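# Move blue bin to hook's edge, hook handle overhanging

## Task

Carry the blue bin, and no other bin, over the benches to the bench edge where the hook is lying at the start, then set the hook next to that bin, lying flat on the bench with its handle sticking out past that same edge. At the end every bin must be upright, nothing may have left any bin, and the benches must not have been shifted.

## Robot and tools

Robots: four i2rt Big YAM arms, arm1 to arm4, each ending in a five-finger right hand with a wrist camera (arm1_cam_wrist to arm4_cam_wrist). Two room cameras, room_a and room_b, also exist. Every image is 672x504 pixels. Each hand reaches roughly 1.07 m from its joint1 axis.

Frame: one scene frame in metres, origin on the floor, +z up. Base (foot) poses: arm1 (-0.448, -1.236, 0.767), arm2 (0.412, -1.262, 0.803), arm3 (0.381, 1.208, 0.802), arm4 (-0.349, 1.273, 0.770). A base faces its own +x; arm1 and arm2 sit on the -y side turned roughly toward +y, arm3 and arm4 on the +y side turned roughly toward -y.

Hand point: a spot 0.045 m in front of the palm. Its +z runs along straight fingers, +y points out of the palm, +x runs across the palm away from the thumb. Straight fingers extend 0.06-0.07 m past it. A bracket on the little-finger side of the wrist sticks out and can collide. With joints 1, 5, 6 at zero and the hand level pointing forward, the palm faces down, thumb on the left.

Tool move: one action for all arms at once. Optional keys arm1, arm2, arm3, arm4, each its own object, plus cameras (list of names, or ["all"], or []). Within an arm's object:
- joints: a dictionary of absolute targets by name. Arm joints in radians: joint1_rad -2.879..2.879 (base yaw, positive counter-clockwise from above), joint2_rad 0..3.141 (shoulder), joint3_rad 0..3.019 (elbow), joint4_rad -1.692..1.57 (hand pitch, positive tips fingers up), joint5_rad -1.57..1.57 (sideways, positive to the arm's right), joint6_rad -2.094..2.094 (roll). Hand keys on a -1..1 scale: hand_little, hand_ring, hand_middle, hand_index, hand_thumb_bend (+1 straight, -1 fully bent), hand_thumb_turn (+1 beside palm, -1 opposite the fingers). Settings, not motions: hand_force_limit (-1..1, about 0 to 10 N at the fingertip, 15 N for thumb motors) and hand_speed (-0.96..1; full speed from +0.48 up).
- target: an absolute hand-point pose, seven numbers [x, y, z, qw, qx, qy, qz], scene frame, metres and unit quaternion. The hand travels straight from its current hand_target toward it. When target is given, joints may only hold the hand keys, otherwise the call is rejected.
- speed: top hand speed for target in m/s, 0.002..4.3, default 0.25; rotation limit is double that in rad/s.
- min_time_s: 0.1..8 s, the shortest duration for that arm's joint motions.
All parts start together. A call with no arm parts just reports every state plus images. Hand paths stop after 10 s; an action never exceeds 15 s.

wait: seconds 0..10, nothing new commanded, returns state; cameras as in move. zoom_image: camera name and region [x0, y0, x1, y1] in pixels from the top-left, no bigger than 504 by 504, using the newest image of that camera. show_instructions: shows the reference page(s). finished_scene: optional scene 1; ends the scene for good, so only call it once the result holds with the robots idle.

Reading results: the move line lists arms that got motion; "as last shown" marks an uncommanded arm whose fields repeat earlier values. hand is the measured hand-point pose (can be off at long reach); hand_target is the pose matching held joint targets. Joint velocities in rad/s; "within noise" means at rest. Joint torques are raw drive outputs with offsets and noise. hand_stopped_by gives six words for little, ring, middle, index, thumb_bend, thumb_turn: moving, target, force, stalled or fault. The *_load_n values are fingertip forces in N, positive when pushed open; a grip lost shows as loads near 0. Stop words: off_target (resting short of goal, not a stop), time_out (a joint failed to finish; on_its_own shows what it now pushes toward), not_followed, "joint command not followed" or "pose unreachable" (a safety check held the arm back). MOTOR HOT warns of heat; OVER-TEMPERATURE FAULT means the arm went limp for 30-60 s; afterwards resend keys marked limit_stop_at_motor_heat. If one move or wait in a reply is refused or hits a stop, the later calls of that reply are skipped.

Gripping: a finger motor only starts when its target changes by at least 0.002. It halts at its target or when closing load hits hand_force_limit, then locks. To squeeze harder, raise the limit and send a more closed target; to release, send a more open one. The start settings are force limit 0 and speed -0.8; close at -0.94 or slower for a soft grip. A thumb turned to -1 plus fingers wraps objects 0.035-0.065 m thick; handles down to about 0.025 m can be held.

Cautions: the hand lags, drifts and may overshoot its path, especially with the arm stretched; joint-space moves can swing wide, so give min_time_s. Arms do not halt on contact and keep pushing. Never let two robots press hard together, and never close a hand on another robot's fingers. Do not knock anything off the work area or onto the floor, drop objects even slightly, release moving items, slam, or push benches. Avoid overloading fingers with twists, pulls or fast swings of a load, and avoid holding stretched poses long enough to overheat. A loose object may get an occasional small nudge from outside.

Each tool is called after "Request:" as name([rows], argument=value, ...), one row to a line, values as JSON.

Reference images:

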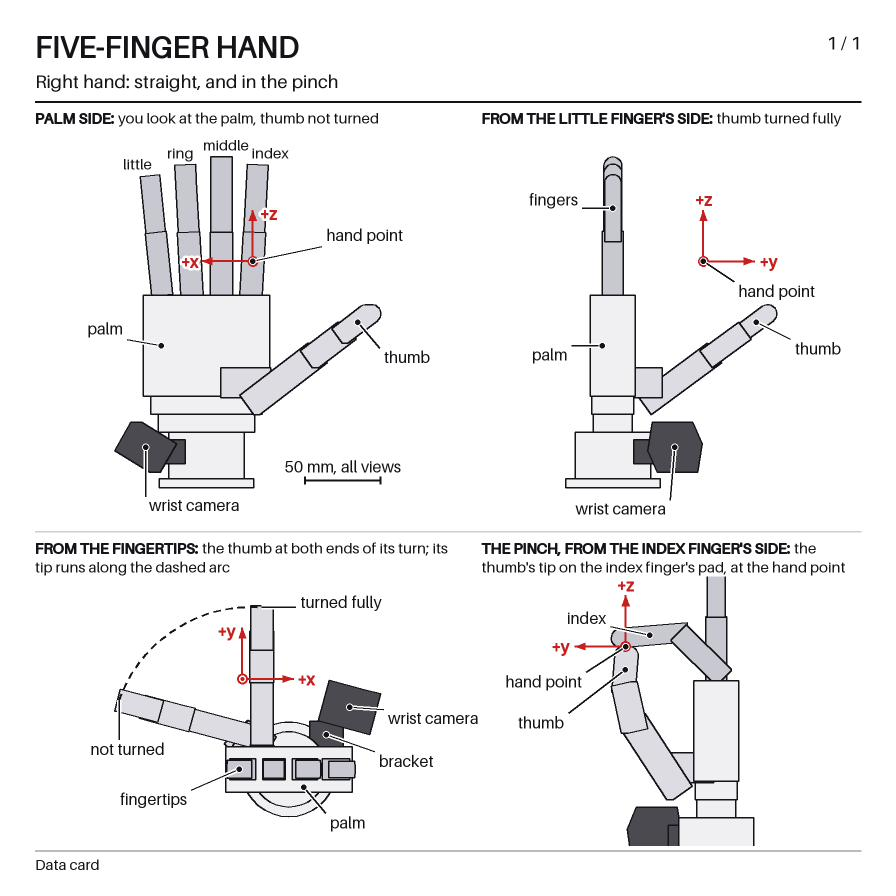

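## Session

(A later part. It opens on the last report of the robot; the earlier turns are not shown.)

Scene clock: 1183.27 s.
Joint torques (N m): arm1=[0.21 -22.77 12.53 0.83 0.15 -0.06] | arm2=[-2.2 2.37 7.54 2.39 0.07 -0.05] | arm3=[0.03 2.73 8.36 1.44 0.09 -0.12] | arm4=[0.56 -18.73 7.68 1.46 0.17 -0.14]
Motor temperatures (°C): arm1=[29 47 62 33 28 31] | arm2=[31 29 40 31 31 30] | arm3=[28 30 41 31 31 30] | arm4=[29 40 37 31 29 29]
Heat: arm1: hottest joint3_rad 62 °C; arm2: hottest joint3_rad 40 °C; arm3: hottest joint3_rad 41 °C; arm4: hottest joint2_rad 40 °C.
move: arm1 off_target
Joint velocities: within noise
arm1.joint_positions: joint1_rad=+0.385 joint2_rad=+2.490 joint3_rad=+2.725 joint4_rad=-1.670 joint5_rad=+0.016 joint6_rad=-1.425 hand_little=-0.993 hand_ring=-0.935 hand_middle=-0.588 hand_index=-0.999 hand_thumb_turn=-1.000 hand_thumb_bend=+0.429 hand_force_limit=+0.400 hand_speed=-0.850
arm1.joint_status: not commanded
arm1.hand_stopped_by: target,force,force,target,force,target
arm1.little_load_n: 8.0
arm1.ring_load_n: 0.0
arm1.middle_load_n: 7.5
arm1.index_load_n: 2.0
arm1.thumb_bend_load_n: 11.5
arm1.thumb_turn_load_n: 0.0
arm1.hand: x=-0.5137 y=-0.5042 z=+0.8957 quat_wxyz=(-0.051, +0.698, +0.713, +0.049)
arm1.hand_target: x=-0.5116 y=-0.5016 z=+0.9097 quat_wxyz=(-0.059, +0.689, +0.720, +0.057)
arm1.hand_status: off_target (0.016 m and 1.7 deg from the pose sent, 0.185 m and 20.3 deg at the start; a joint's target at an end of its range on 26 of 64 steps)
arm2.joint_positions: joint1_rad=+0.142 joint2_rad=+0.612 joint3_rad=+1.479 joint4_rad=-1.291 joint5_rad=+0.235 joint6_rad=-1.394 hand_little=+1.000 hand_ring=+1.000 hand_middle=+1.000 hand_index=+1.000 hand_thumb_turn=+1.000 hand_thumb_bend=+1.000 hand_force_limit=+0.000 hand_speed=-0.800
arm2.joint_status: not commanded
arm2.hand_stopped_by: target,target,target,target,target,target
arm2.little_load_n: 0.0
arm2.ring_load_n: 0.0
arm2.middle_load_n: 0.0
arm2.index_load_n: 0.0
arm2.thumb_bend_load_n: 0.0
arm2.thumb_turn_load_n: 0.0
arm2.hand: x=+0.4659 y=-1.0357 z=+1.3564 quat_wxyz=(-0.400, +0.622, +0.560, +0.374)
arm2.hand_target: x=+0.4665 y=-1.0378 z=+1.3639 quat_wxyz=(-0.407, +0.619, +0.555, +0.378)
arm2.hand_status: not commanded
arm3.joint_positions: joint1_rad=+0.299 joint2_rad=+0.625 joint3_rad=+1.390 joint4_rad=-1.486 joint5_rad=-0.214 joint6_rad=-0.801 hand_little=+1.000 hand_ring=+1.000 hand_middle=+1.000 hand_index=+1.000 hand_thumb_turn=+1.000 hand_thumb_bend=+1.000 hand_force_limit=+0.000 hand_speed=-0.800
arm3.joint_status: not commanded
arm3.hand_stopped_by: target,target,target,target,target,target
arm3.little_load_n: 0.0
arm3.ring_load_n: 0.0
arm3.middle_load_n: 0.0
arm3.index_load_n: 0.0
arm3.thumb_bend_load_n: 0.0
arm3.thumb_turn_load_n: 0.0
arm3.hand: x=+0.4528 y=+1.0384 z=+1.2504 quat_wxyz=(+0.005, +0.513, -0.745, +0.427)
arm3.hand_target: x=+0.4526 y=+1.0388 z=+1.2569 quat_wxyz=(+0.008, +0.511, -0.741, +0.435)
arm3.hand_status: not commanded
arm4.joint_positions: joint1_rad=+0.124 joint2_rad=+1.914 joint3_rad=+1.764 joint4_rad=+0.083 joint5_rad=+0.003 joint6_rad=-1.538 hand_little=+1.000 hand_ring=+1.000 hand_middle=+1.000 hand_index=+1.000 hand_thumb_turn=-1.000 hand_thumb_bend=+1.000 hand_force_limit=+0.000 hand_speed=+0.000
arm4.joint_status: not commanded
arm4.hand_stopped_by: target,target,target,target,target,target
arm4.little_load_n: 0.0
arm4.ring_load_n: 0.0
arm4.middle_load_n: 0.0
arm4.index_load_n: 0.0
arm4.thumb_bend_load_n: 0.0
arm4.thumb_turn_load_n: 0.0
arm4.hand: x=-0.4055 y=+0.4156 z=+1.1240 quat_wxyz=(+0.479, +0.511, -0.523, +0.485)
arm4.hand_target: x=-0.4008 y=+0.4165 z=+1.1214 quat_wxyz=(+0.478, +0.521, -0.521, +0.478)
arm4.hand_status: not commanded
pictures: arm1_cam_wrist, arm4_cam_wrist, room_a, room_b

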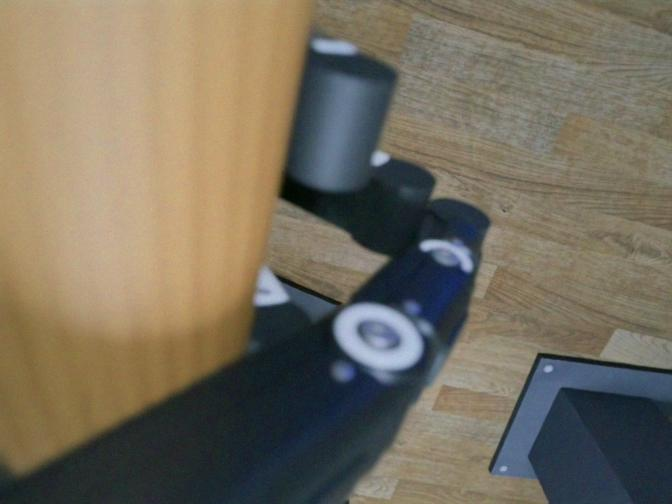

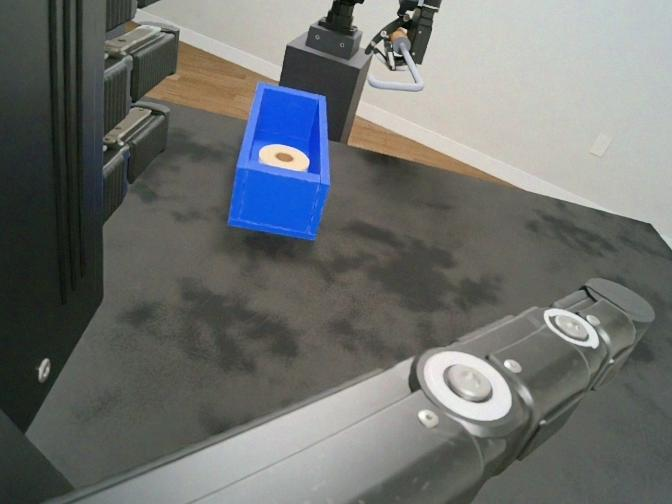

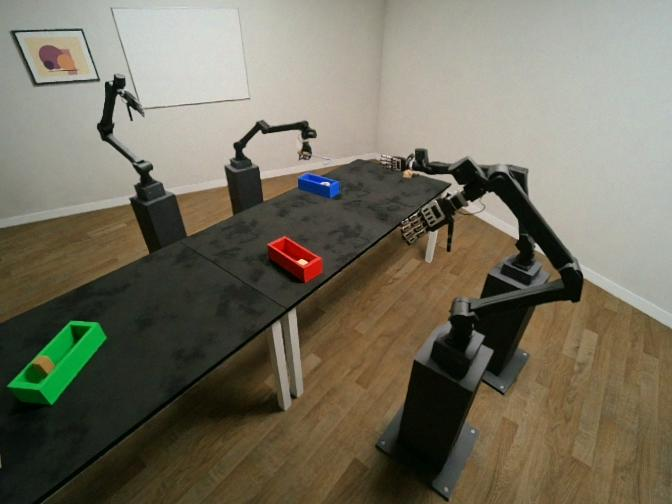

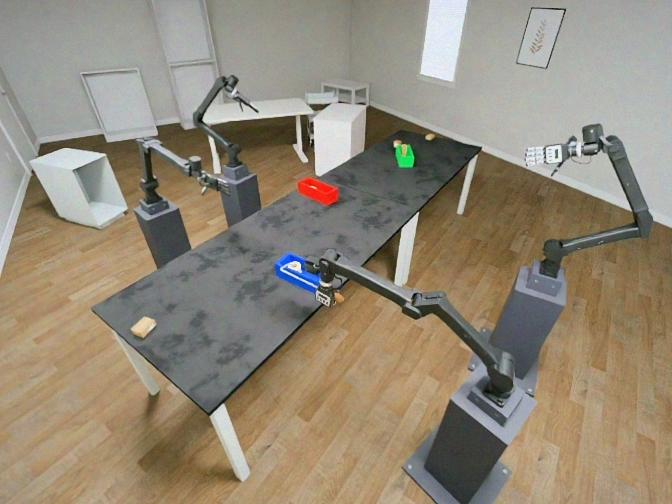

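Request:
move(arm1={"target": [-0.505, -0.475, 0.85, 0.04, 0.679, 0.728, 0.081], "speed": 0.12}, cameras=["arm4_cam_wrist", "room_b", "arm1_cam_wrist", "room_a"])

Request:
zoom_image(camera="arm4_cam_wrist", region=[320, 20, 480, 140])

Request:
zoom_image(camera="room_b", region=[260, 240, 356, 312])

Request:
zoom_image(camera="room_a", region=[280, 130, 360, 190])

Scene clock: 1224.20 s.
Joint torques (N m): arm1=[0.85 -23.24 18.11 0.68 0.85 0.03] | arm2=[-2.2 2.37 7.49 2.28 0.06 -0.03] | arm3=[0.09 1.85 8.43 1.65 0.06 -0.08] | arm4=[0.03 -18.32 7.65 1.42 0.18 -0.11]
Motor temperatures (°C): arm1=[29 46 55 32 28 31] | arm2=[31 29 40 31 31 30] | arm3=[28 30 41 31 31 29] | arm4=[29 40 37 31 29 29]
Heat: arm1: hottest joint3_rad 55 °C; arm2: hottest joint3_rad 40 °C; arm3: hottest joint3_rad 41 °C; arm4: hottest joint2_rad 40 °C.
move: arm1 off_target
Joint velocities: within noise
arm1.joint_positions: joint1_rad=+0.417 joint2_rad=+2.646 joint3_rad=+2.793 joint4_rad=-1.670 joint5_rad=+0.167 joint6_rad=-1.466 hand_little=-0.993 hand_ring=-0.935 hand_middle=-0.588 hand_index=-0.999 hand_thumb_turn=-1.000 hand_thumb_bend=+0.429 hand_force_limit=+0.400 hand_speed=-0.850
arm1.joint_status: not commanded
arm1.hand_stopped_by: target,force,force,target,force,target
arm1.little_load_n: 8.0
arm1.ring_load_n: 0.0
arm1.middle_load_n: 7.5
arm1.index_load_n: 2.0
arm1.thumb_bend_load_n: 11.0
arm1.thumb_turn_load_n: 0.5
arm1.hand: x=-0.5092 y=-0.4931 z=+0.8196 quat_wxyz=(+0.030, +0.671, +0.736, +0.084)
arm1.hand_target: x=-0.5127 y=-0.4792 z=+0.8502 quat_wxyz=(+0.004, +0.665, +0.739, +0.111)
arm1.hand_status: off_target (0.036 m and 1.8 deg from the pose sent, 0.055 m and 11.4 deg at the start; a joint's target at an end of its range on 51 of 52 steps)
arm2, arm3, arm4: as last shown
pictures: arm1_cam_wrist, arm4_cam_wrist, room_a, room_b

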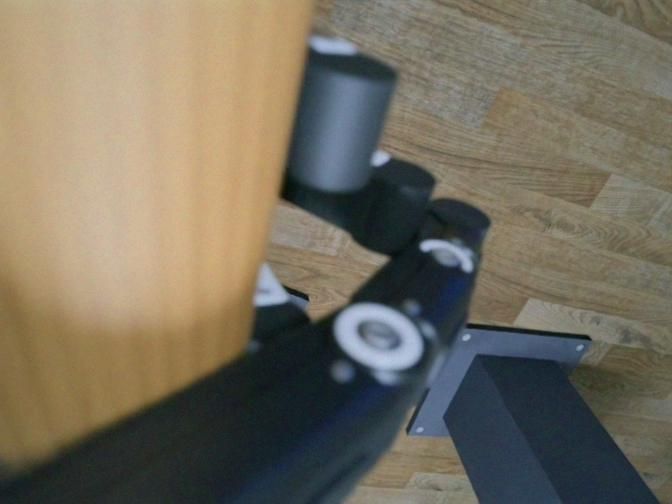

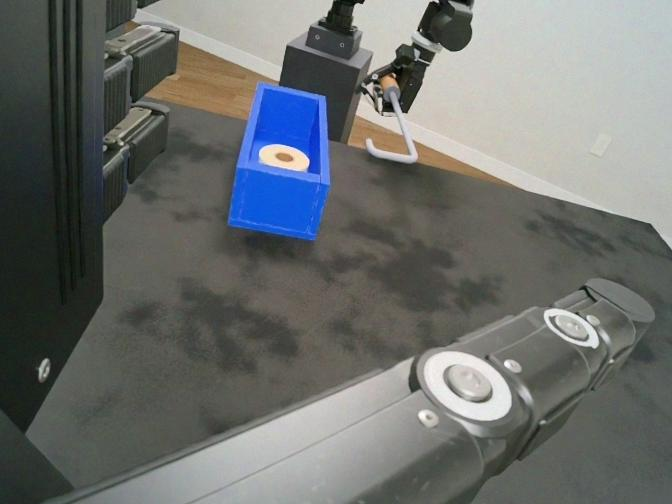

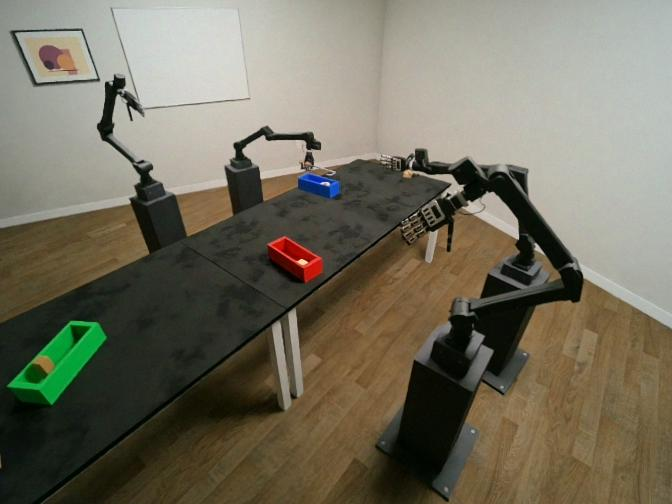

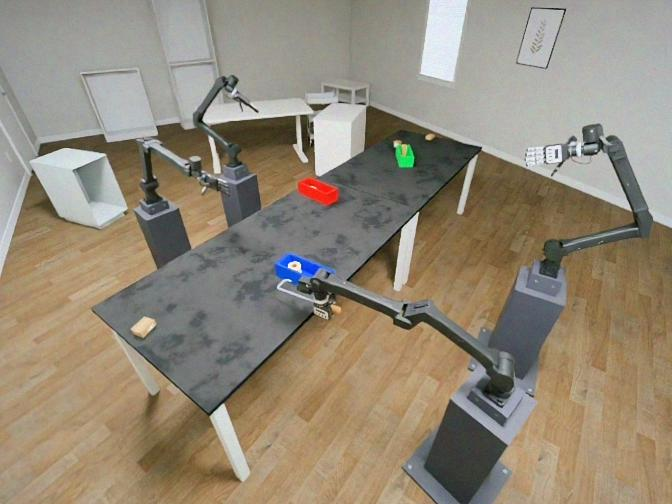

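Scaled by 3.150 from the camera's image (finer frame: 960x720).

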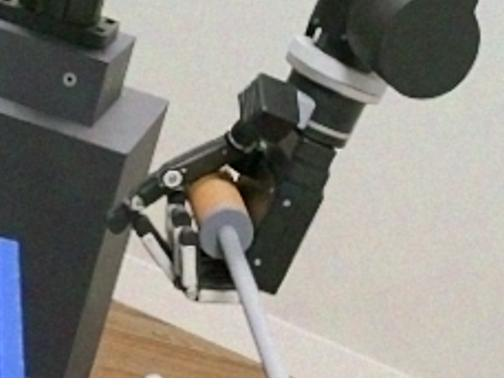

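Scaled by 5.250 from the camera's image (finer frame: 960x720).

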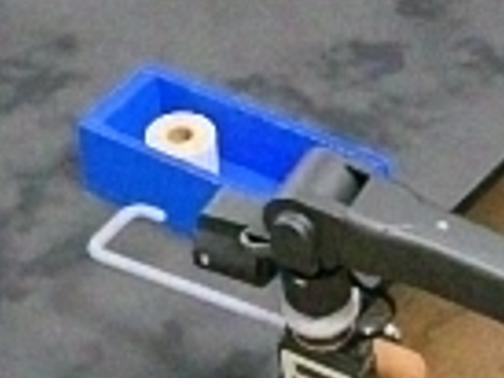

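Scaled by 6.300 from the camera's image (finer frame: 960x720).

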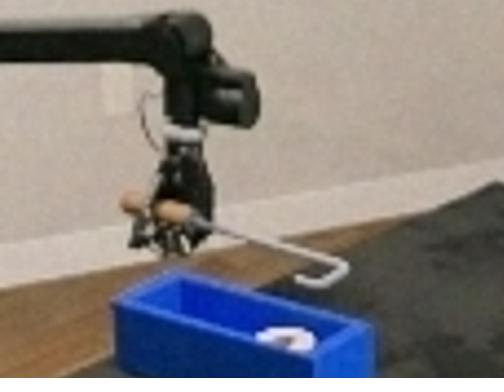

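Request:
zoom_image(camera="arm4_cam_wrist", region=[350, 80, 446, 176])

Request:
zoom_image(camera="room_b", region=[268, 264, 316, 308])

Scaled by 5.250 from the camera's image (finer frame: 960x720).

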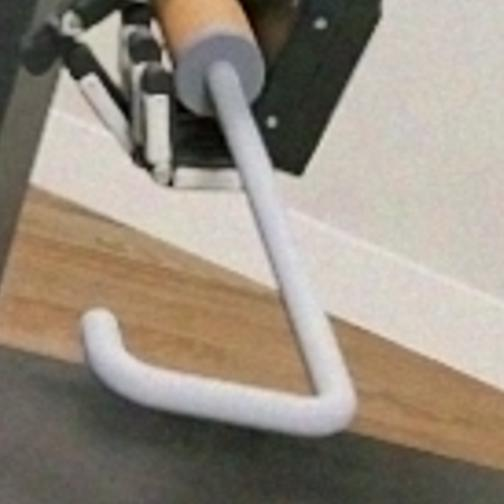

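Scaled by 10.500 from the camera's image (finer frame: 960x720).

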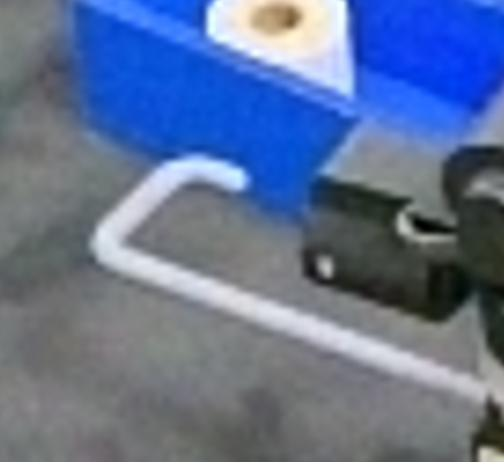

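Request:
move(arm1={"target": [-0.502, -0.462, 0.805, 0.0222, 0.680, 0.726, 0.1001], "speed": 0.08}, cameras=["arm4_cam_wrist", "room_b", "room_a"])

Request:
zoom_image(camera="arm4_cam_wrist", region=[340, 80, 466, 206])

Request:
zoom_image(camera="room_b", region=[262, 258, 346, 321])

Request:
zoom_image(camera="room_a", region=[280, 130, 360, 190])

Scene clock: 1268.37 s.
Joint torques (N m): arm1=[-0.62 -24.06 17.92 1.7 0.85 0.09] | arm2=[-2.49 2.43 7.47 2.36 0.05 -0.04] | arm3=[0.32 2.55 8.43 1.52 0.06 -0.1] | arm4=[0.44 -18.37 7.6 1.4 0.17 -0.1]
Motor temperatures (°C): arm1=[29 53 60 32 28 31] | arm2=[31 29 40 31 31 30] | arm3=[28 29 41 31 31 29] | arm4=[29 40 37 31 29 29]
Heat: arm1: hottest joint3_rad 60 °C; arm2: hottest joint3_rad 40 °C; arm3: hottest joint3_rad 41 °C; arm4: hottest joint2_rad 40 °C.
move: arm1 off_target
Joint velocities: within noise
arm1.joint_positions: joint1_rad=+0.411 joint2_rad=+2.740 joint3_rad=+2.845 joint4_rad=-1.663 joint5_rad=+0.173 joint6_rad=-1.466 hand_little=-0.993 hand_ring=-0.935 hand_middle=-0.588 hand_index=-0.999 hand_thumb_turn=-1.000 hand_thumb_bend=+0.429 hand_force_limit=+0.400 hand_speed=-0.850
arm1.joint_status: not commanded
arm1.hand_stopped_by: target,force,force,target,force,target
arm1.little_load_n: 8.0
arm1.ring_load_n: 0.0
arm1.middle_load_n: 7.5
arm1.index_load_n: 2.0
arm1.thumb_bend_load_n: 11.5
arm1.thumb_turn_load_n: 0.5
arm1.hand: x=-0.5040 y=-0.4895 z=+0.7708 quat_wxyz=(+0.045, +0.672, +0.735, +0.076)
arm1.hand_target: x=-0.5010 y=-0.4666 z=+0.8048 quat_wxyz=(+0.006, +0.675, +0.729, +0.113)
arm1.hand_status: off_target (0.044 m and 4.1 deg from the pose sent, 0.035 m and 2.5 deg at the start; a joint's target at an end of its range on 30 of 42 steps)
arm2, arm3, arm4: as last shown
pictures: arm4_cam_wrist, room_a, room_b

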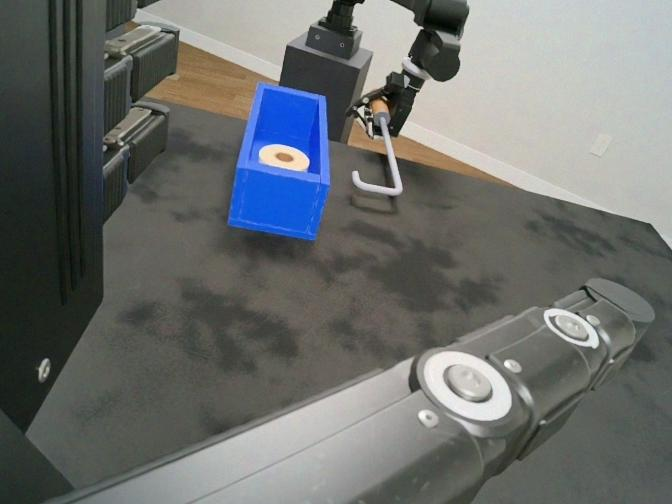

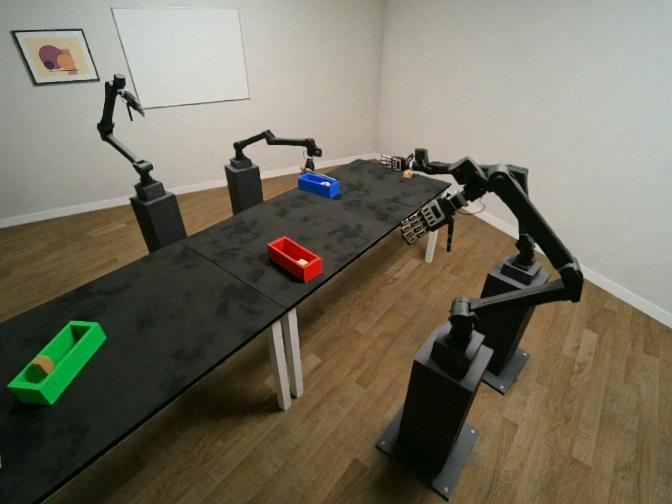

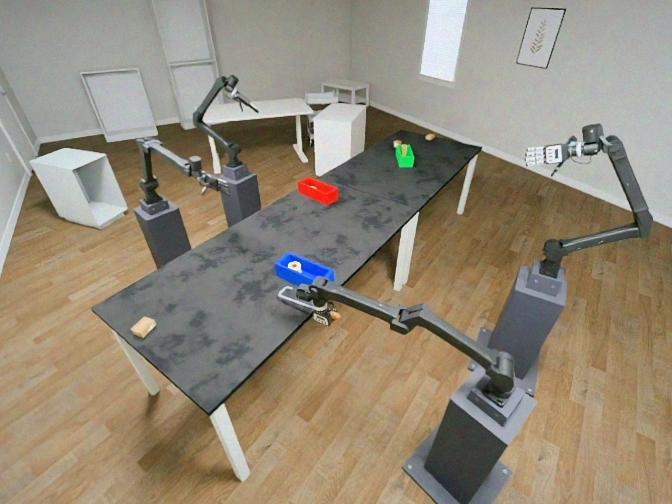

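Scaled by 4.000 from the camera's image (finer frame: 960x720).

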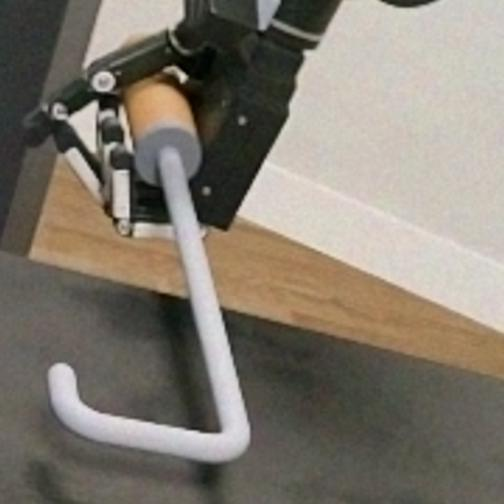

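Scaled by 6.000 from the camera's image (finer frame: 960x720).

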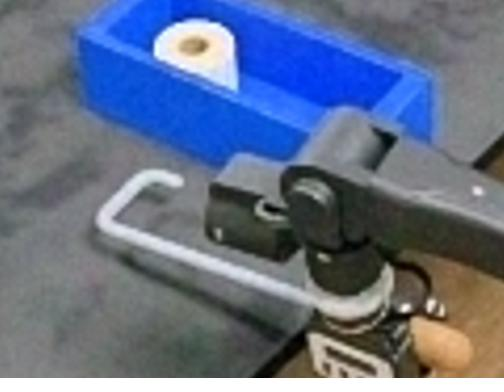

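Scaled by 6.300 from the camera's image (finer frame: 960x720).

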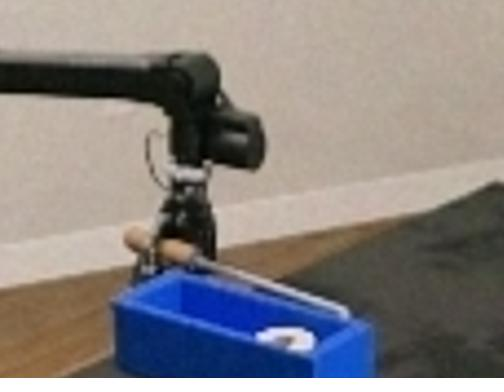

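Request:
move(arm1={"joints": {"joint4_rad": -1.46}, "min_time_s": 1.5}, cameras=["arm4_cam_wrist", "room_b"])

Request:
zoom_image(camera="arm4_cam_wrist", region=[340, 80, 466, 206])

Request:
zoom_image(camera="room_b", region=[262, 258, 346, 321])

Scene clock: 1279.60 s.
Joint torques (N m): arm1=[-0.62 -24.18 18.29 2.37 0.83 0.08] | arm2=[-2.2 2.08 7.51 2.32 0.06 -0.02] | arm3=[0.91 2.61 8.38 1.68 0.07 0] | arm4=[0.32 -18.84 7.71 1.43 0.18 -0.11]
Motor temperatures (°C): arm1=[29 52 60 32 28 31] | arm2=[31 29 40 31 31 30] | arm3=[28 29 41 31 31 29] | arm4=[29 40 37 31 29 29]
Heat: arm1: hottest joint3_rad 60 °C; arm2: hottest joint3_rad 40 °C; arm3: hottest joint3_rad 41 °C; arm4: hottest joint2_rad 40 °C.
move: arm1 done
Joint velocities: within noise
arm1.joint_positions: joint1_rad=+0.411 joint2_rad=+2.740 joint3_rad=+2.845 joint4_rad=-1.490 joint5_rad=+0.173 joint6_rad=-1.466 hand_little=-0.993 hand_ring=-0.935 hand_middle=-0.588 hand_index=-0.999 hand_thumb_turn=-1.000 hand_thumb_bend=+0.429 hand_force_limit=+0.400 hand_speed=-0.850
arm1.joint_status: all done
arm1.hand_stopped_by: target,force,force,target,force,target
arm1.little_load_n: 8.0
arm1.ring_load_n: 0.0
arm1.middle_load_n: 7.5
arm1.index_load_n: 2.0
arm1.thumb_bend_load_n: 11.0
arm1.thumb_turn_load_n: 0.5
arm1.hand: x=-0.5126 y=-0.4457 z=+0.7690 quat_wxyz=(-0.024, +0.675, +0.727, +0.127)
arm1.hand_target: x=-0.5096 y=-0.4216 z=+0.8081 quat_wxyz=(-0.065, +0.674, +0.717, +0.165)
arm1.hand_status: not commanded
arm2, arm3, arm4: as last shown

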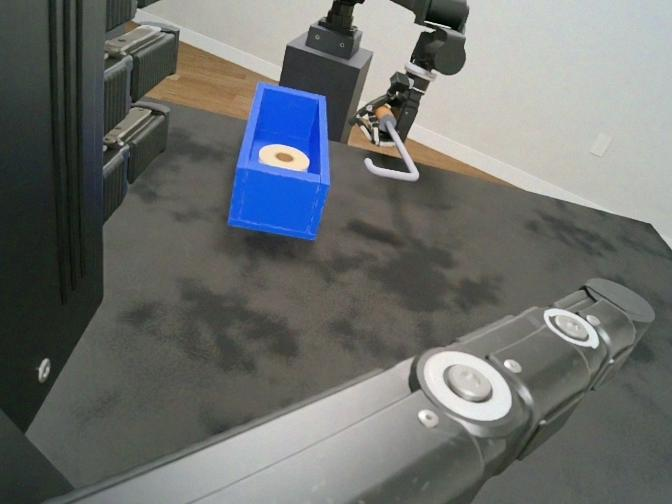

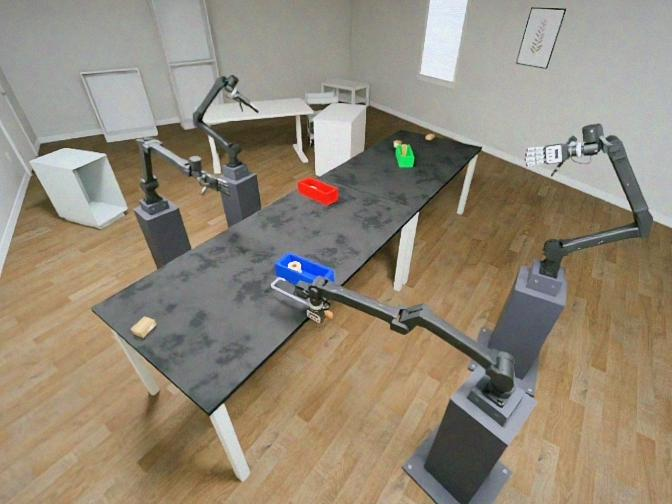

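Scaled by 4.000 from the camera's image (finer frame: 960x720).

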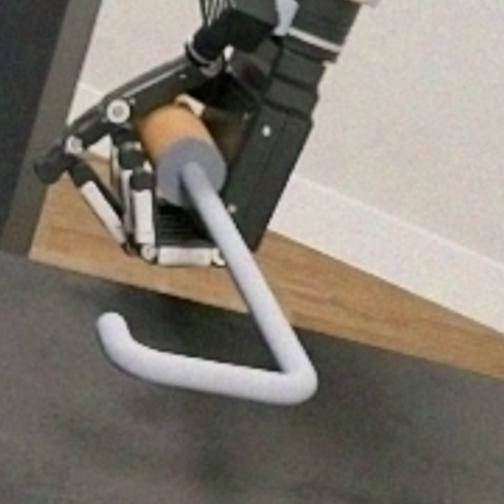

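Scaled by 6.000 from the camera's image (finer frame: 960x720).

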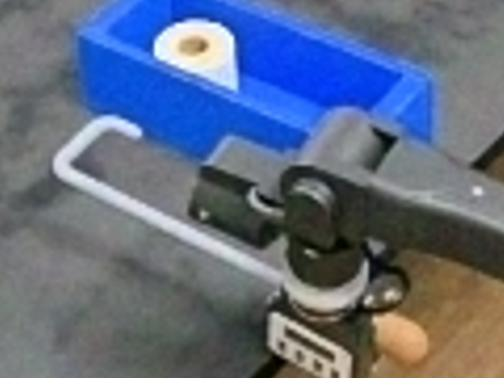

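Request:
move(arm1={"joints": {"joint2_rad": 2.775, "joint4_rad": -1.48}, "min_time_s": 1.5}, cameras=["arm4_cam_wrist", "room_b"])

Request:
zoom_image(camera="arm4_cam_wrist", region=[340, 80, 466, 206])

Request:
zoom_image(camera="room_b", region=[262, 258, 346, 321])

Scene clock: 1295.07 s.
Joint torques (N m): arm1=[-0.5 -23.41 18.22 1.55 0.85 0.08] | arm2=[-2.2 2.49 7.49 2.25 0.09 -0.03] | arm3=[0.26 2.32 8.61 1.63 0.03 -0.12] | arm4=[0.03 -18.67 7.65 1.43 0.18 -0.13]
Motor temperatures (°C): arm1=[29 52 61 32 28 31] | arm2=[31 29 40 31 31 30] | arm3=[28 29 41 31 31 29] | arm4=[29 40 37 31 29 28]
Heat: arm1: hottest joint3_rad 61 °C; arm2: hottest joint3_rad 40 °C; arm3: hottest joint3_rad 41 °C; arm4: hottest joint2_rad 40 °C.
move: arm1 done
Joint velocities: within noise
arm1.joint_positions: joint1_rad=+0.411 joint2_rad=+2.771 joint3_rad=+2.845 joint4_rad=-1.490 joint5_rad=+0.173 joint6_rad=-1.466 hand_little=-0.993 hand_ring=-0.935 hand_middle=-0.588 hand_index=-0.999 hand_thumb_turn=-1.000 hand_thumb_bend=+0.429 hand_force_limit=+0.400 hand_speed=-0.850
arm1.joint_status: all done
arm1.hand_stopped_by: target,force,force,target,force,target
arm1.little_load_n: 8.0
arm1.ring_load_n: 0.0
arm1.middle_load_n: 7.5
arm1.index_load_n: 2.0
arm1.thumb_bend_load_n: 11.5
arm1.thumb_turn_load_n: 0.0
arm1.hand: x=-0.5117 y=-0.4499 z=+0.7455 quat_wxyz=(-0.012, +0.675, +0.729, +0.118)
arm1.hand_target: x=-0.5077 y=-0.4310 z=+0.7740 quat_wxyz=(-0.040, +0.675, +0.722, +0.147)
arm1.hand_status: not commanded
arm2, arm3, arm4: as last shown
arm3.middle_load_n: -0.5

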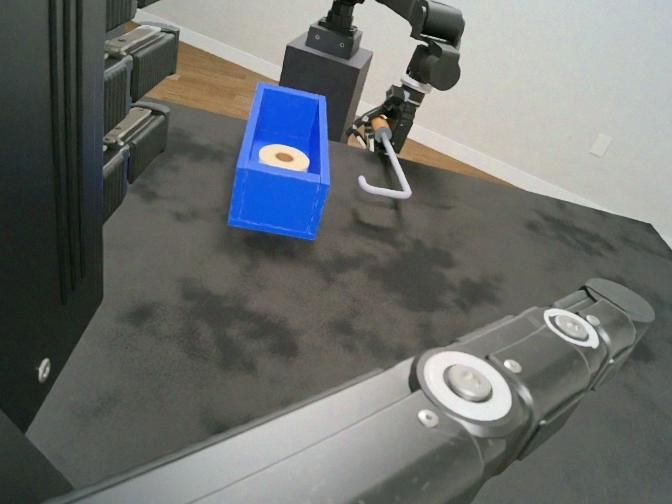

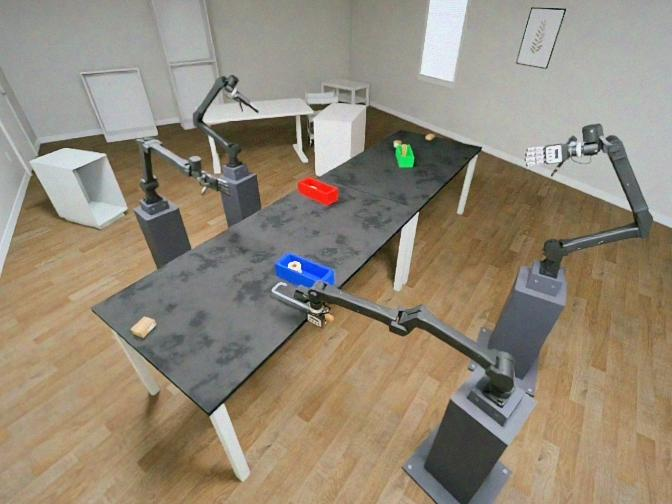

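Scaled by 4.000 from the camera's image (finer frame: 960x720).

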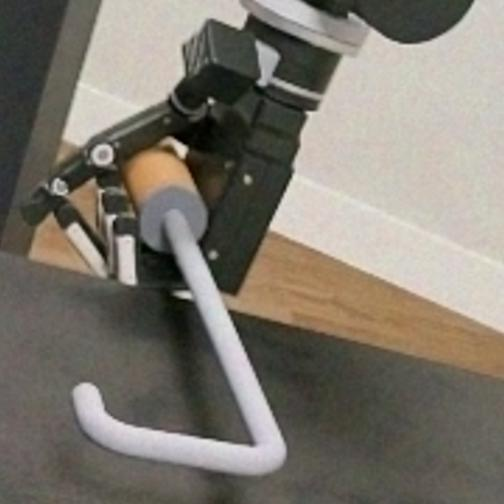

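Scaled by 6.000 from the camera's image (finer frame: 960x720).

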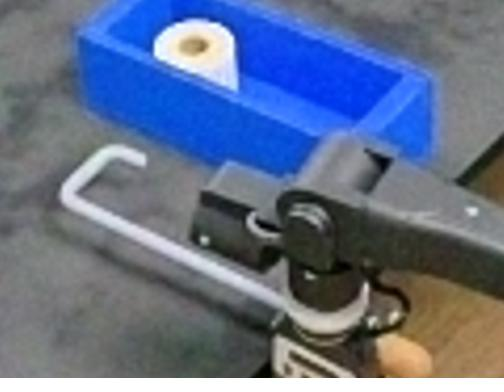

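Request:
move(arm1={"joints": {"joint2_rad": 2.792}, "min_time_s": 1.5}, cameras=["arm4_cam_wrist", "room_b"])

Request:
zoom_image(camera="arm4_cam_wrist", region=[340, 80, 466, 206])

Request:
zoom_image(camera="room_b", region=[262, 258, 346, 321])

Scene clock: 1300.33 s.
Joint torques (N m): arm1=[-0.79 -23.41 18.22 1.48 0.84 0.1] | arm2=[-2.02 2.14 7.56 2.37 0.05 -0.02] | arm3=[-0.09 2.14 8.34 1.44 0.05 -0.11] | arm4=[0.44 -18.67 7.62 1.47 0.16 -0.12]
Motor temperatures (°C): arm1=[29 52 61 32 28 31] | arm2=[31 29 40 31 31 30] | arm3=[28 29 41 31 31 29] | arm4=[29 40 37 31 29 28]
Heat: arm1: hottest joint3_rad 61 °C; arm2: hottest joint3_rad 40 °C; arm3: hottest joint3_rad 41 °C; arm4: hottest joint2_rad 40 °C.
move: arm1 done
Joint velocities: within noise
arm1.joint_positions: joint1_rad=+0.411 joint2_rad=+2.787 joint3_rad=+2.845 joint4_rad=-1.490 joint5_rad=+0.173 joint6_rad=-1.466 hand_little=-0.993 hand_ring=-0.935 hand_middle=-0.588 hand_index=-0.999 hand_thumb_turn=-1.000 hand_thumb_bend=+0.429 hand_force_limit=+0.400 hand_speed=-0.850
arm1.joint_status: all done
arm1.hand_stopped_by: target,force,force,target,force,target
arm1.little_load_n: 8.0
arm1.ring_load_n: 0.0
arm1.middle_load_n: 7.5
arm1.index_load_n: 2.5
arm1.thumb_bend_load_n: 11.0
arm1.thumb_turn_load_n: 0.5
arm1.hand: x=-0.5112 y=-0.4526 z=+0.7327 quat_wxyz=(-0.005, +0.675, +0.729, +0.113)
arm1.hand_target: x=-0.5072 y=-0.4334 z=+0.7597 quat_wxyz=(-0.033, +0.675, +0.723, +0.142)
arm1.hand_status: not commanded
arm2, arm3, arm4: as last shown
arm2.little_load_n: -0.5
arm3.little_load_n: -0.5
arm3.middle_load_n: 0.0

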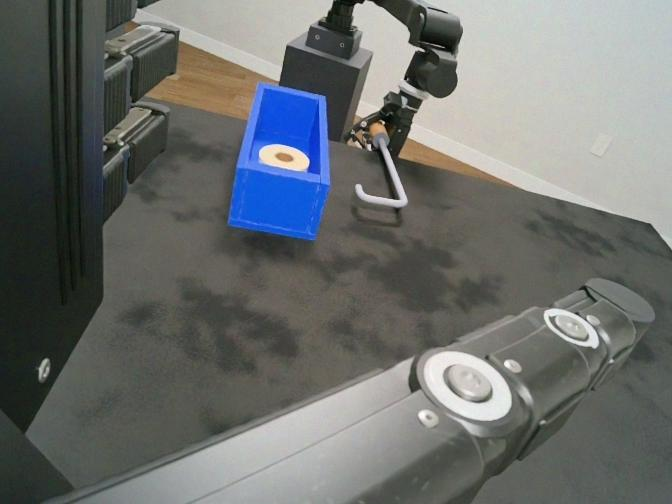

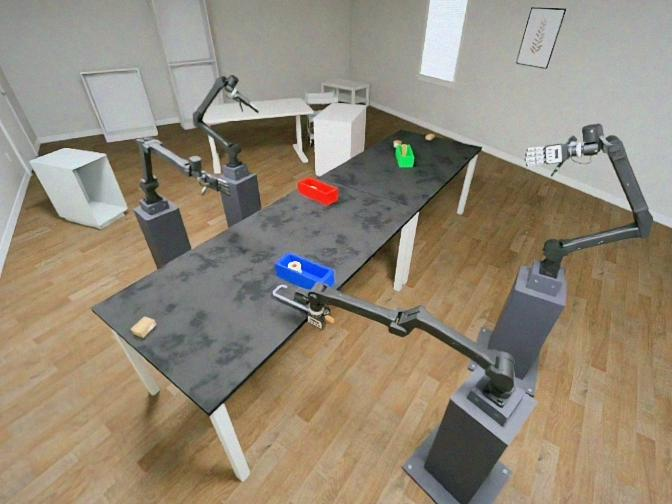

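Scaled by 4.000 from the camera's image (finer frame: 960x720).

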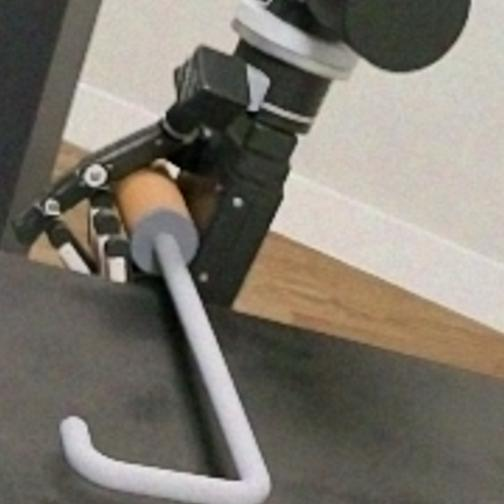

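Scaled by 6.000 from the camera's image (finer frame: 960x720).

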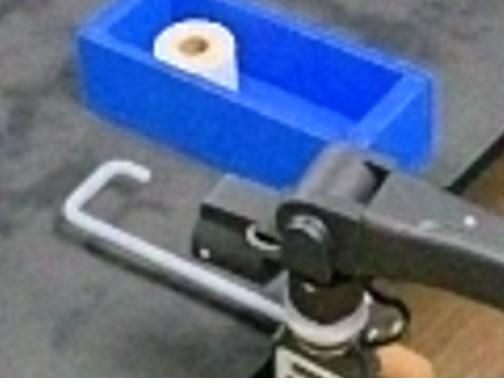

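Request:
move(arm1={"joints": {"joint2_rad": 2.805}, "min_time_s": 1.5}, cameras=["arm4_cam_wrist", "room_b"])

Request:
zoom_image(camera="arm4_cam_wrist", region=[340, 90, 466, 216])

Request:
zoom_image(camera="room_b", region=[262, 258, 346, 321])

Scene clock: 1305.97 s.
Joint torques (N m): arm1=[-0.62 -23.77 18.18 1.42 0.83 0.08] | arm2=[-2.14 2.43 7.53 2.39 0.05 -0.03] | arm3=[0.5 2.78 8.53 1.5 0.07 -0.1] | arm4=[0.5 -18.55 7.66 1.43 0.18 -0.09]
Motor temperatures (°C): arm1=[29 52 62 32 28 31] | arm2=[31 29 40 31 31 30] | arm3=[28 29 41 31 31 29] | arm4=[29 40 37 31 29 28]
Heat: arm1: hottest joint3_rad 62 °C; arm2: hottest joint3_rad 40 °C; arm3: hottest joint3_rad 41 °C; arm4: hottest joint2_rad 40 °C.
move: arm1 done
Joint velocities: within noise
arm1.joint_positions: joint1_rad=+0.411 joint2_rad=+2.798 joint3_rad=+2.845 joint4_rad=-1.490 joint5_rad=+0.173 joint6_rad=-1.466 hand_little=-0.993 hand_ring=-0.935 hand_middle=-0.588 hand_index=-0.999 hand_thumb_turn=-1.000 hand_thumb_bend=+0.429 hand_force_limit=+0.400 hand_speed=-0.850
arm1.joint_status: all done
arm1.hand_stopped_by: target,force,force,target,force,target
arm1.little_load_n: 8.0
arm1.ring_load_n: 0.0
arm1.middle_load_n: 7.5
arm1.index_load_n: 2.0
arm1.thumb_bend_load_n: 11.0
arm1.thumb_turn_load_n: 0.0
arm1.hand: x=-0.5108 y=-0.4543 z=+0.7246 quat_wxyz=(-0.001, +0.675, +0.730, +0.110)
arm1.hand_target: x=-0.5069 y=-0.4349 z=+0.7511 quat_wxyz=(-0.029, +0.675, +0.724, +0.139)
arm1.hand_status: not commanded
arm2, arm3, arm4: as last shown
arm2.little_load_n: 0.0
arm3.little_load_n: 0.0
arm3.ring_load_n: -0.5

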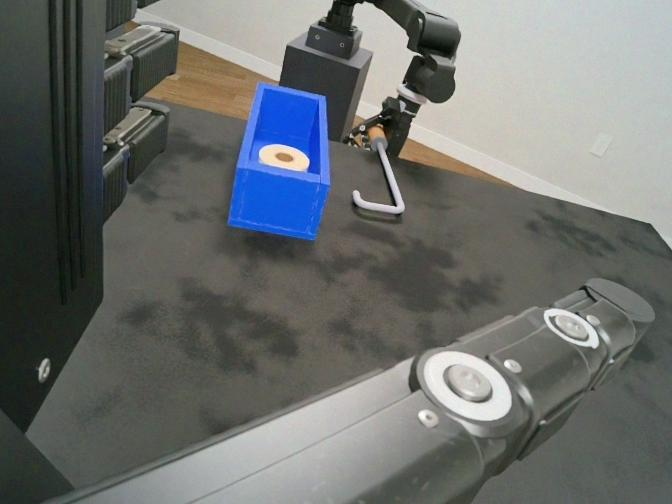

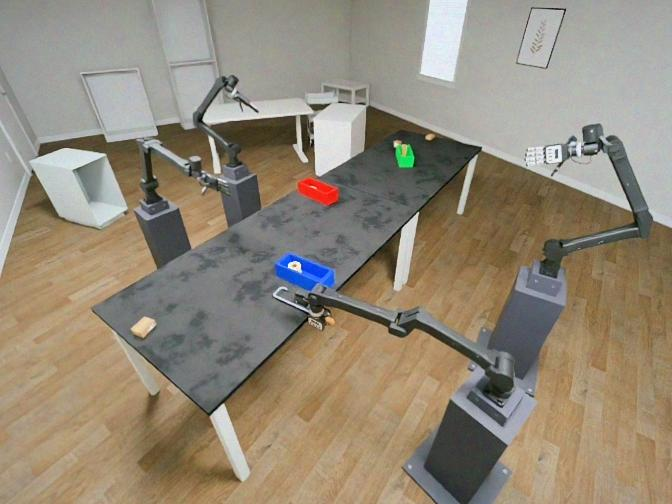

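Scaled by 4.000 from the camera's image (finer frame: 960x720).

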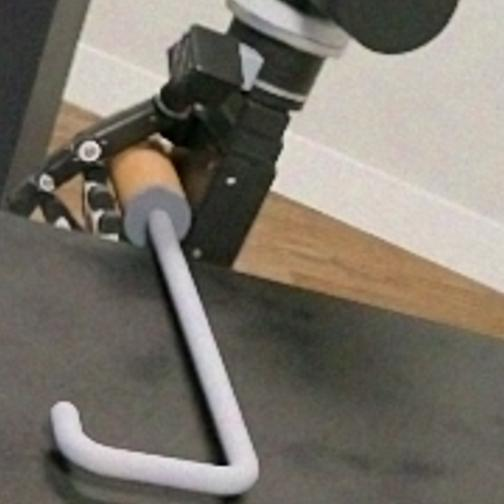

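Scaled by 6.000 from the camera's image (finer frame: 960x720).

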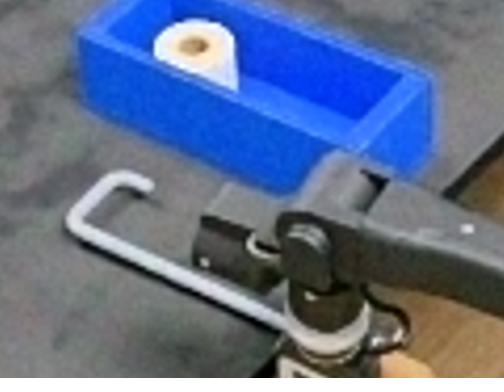

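Request:
move(arm1={"joints": {"joint2_rad": 2.818}, "min_time_s": 1.5}, cameras=["arm4_cam_wrist", "room_b"])

Request:
zoom_image(camera="arm4_cam_wrist", region=[340, 90, 466, 216])

Request:
zoom_image(camera="room_b", region=[262, 268, 332, 321])

Scene clock: 1309.47 s.
Joint torques (N m): arm1=[-0.56 -22.95 18.13 1.37 0.82 0.11] | arm2=[-2.14 2.49 7.61 2.39 0.06 -0.04] | arm3=[0.26 2.78 8.72 1.55 0.05 -0.08] | arm4=[0.32 -18.78 7.64 1.47 0.19 -0.09]
Motor temperatures (°C): arm1=[29 52 62 32 28 31] | arm2=[31 29 40 31 31 30] | arm3=[28 29 41 31 31 29] | arm4=[29 40 37 31 29 28]
Heat: arm1: hottest joint3_rad 62 °C; arm2: hottest joint3_rad 40 °C; arm3: hottest joint3_rad 41 °C; arm4: hottest joint2_rad 40 °C.
move: arm1 done
Joint velocities: within noise
arm1.joint_positions: joint1_rad=+0.411 joint2_rad=+2.803 joint3_rad=+2.845 joint4_rad=-1.490 joint5_rad=+0.173 joint6_rad=-1.466 hand_little=-0.993 hand_ring=-0.935 hand_middle=-0.588 hand_index=-0.999 hand_thumb_turn=-1.000 hand_thumb_bend=+0.429 hand_force_limit=+0.400 hand_speed=-0.850
arm1.joint_status: all done
arm1.hand_stopped_by: target,force,force,target,force,target
arm1.little_load_n: 8.0
arm1.ring_load_n: 0.0
arm1.middle_load_n: 7.5
arm1.index_load_n: 2.0
arm1.thumb_bend_load_n: 11.5
arm1.thumb_turn_load_n: 0.5
arm1.hand: x=-0.5105 y=-0.4551 z=+0.7211 quat_wxyz=(+0.001, +0.674, +0.730, +0.109)
arm1.hand_target: x=-0.5065 y=-0.4370 z=+0.7401 quat_wxyz=(-0.023, +0.675, +0.725, +0.134)
arm1.hand_status: not commanded
arm2, arm3, arm4: as last shown
arm2.index_load_n: 0.5
arm3.ring_load_n: 0.0

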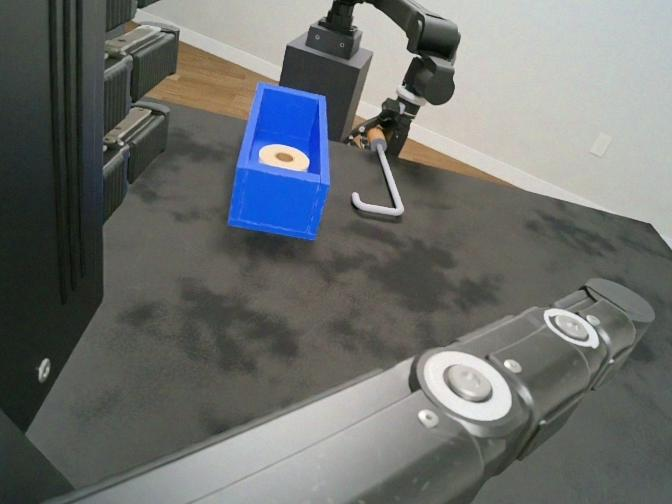

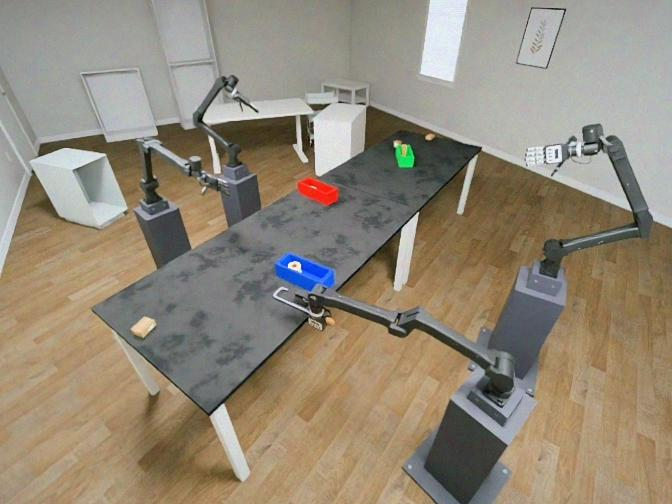

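Scaled by 4.000 from the camera's image (finer frame: 960x720).

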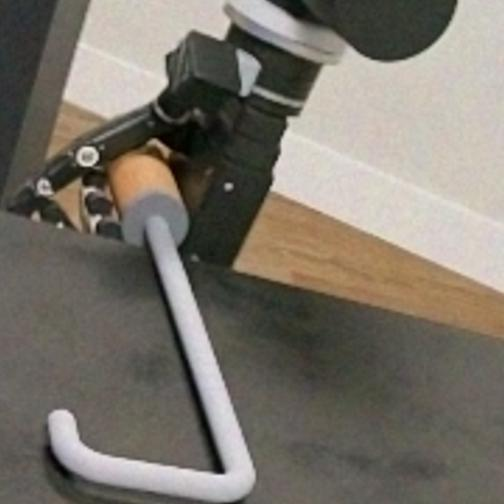

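Scaled by 7.200 from the camera's image (finer frame: 960x720).

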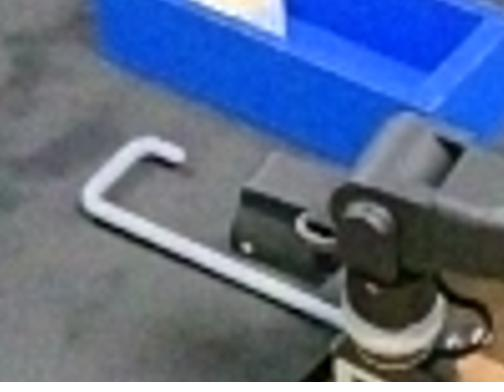

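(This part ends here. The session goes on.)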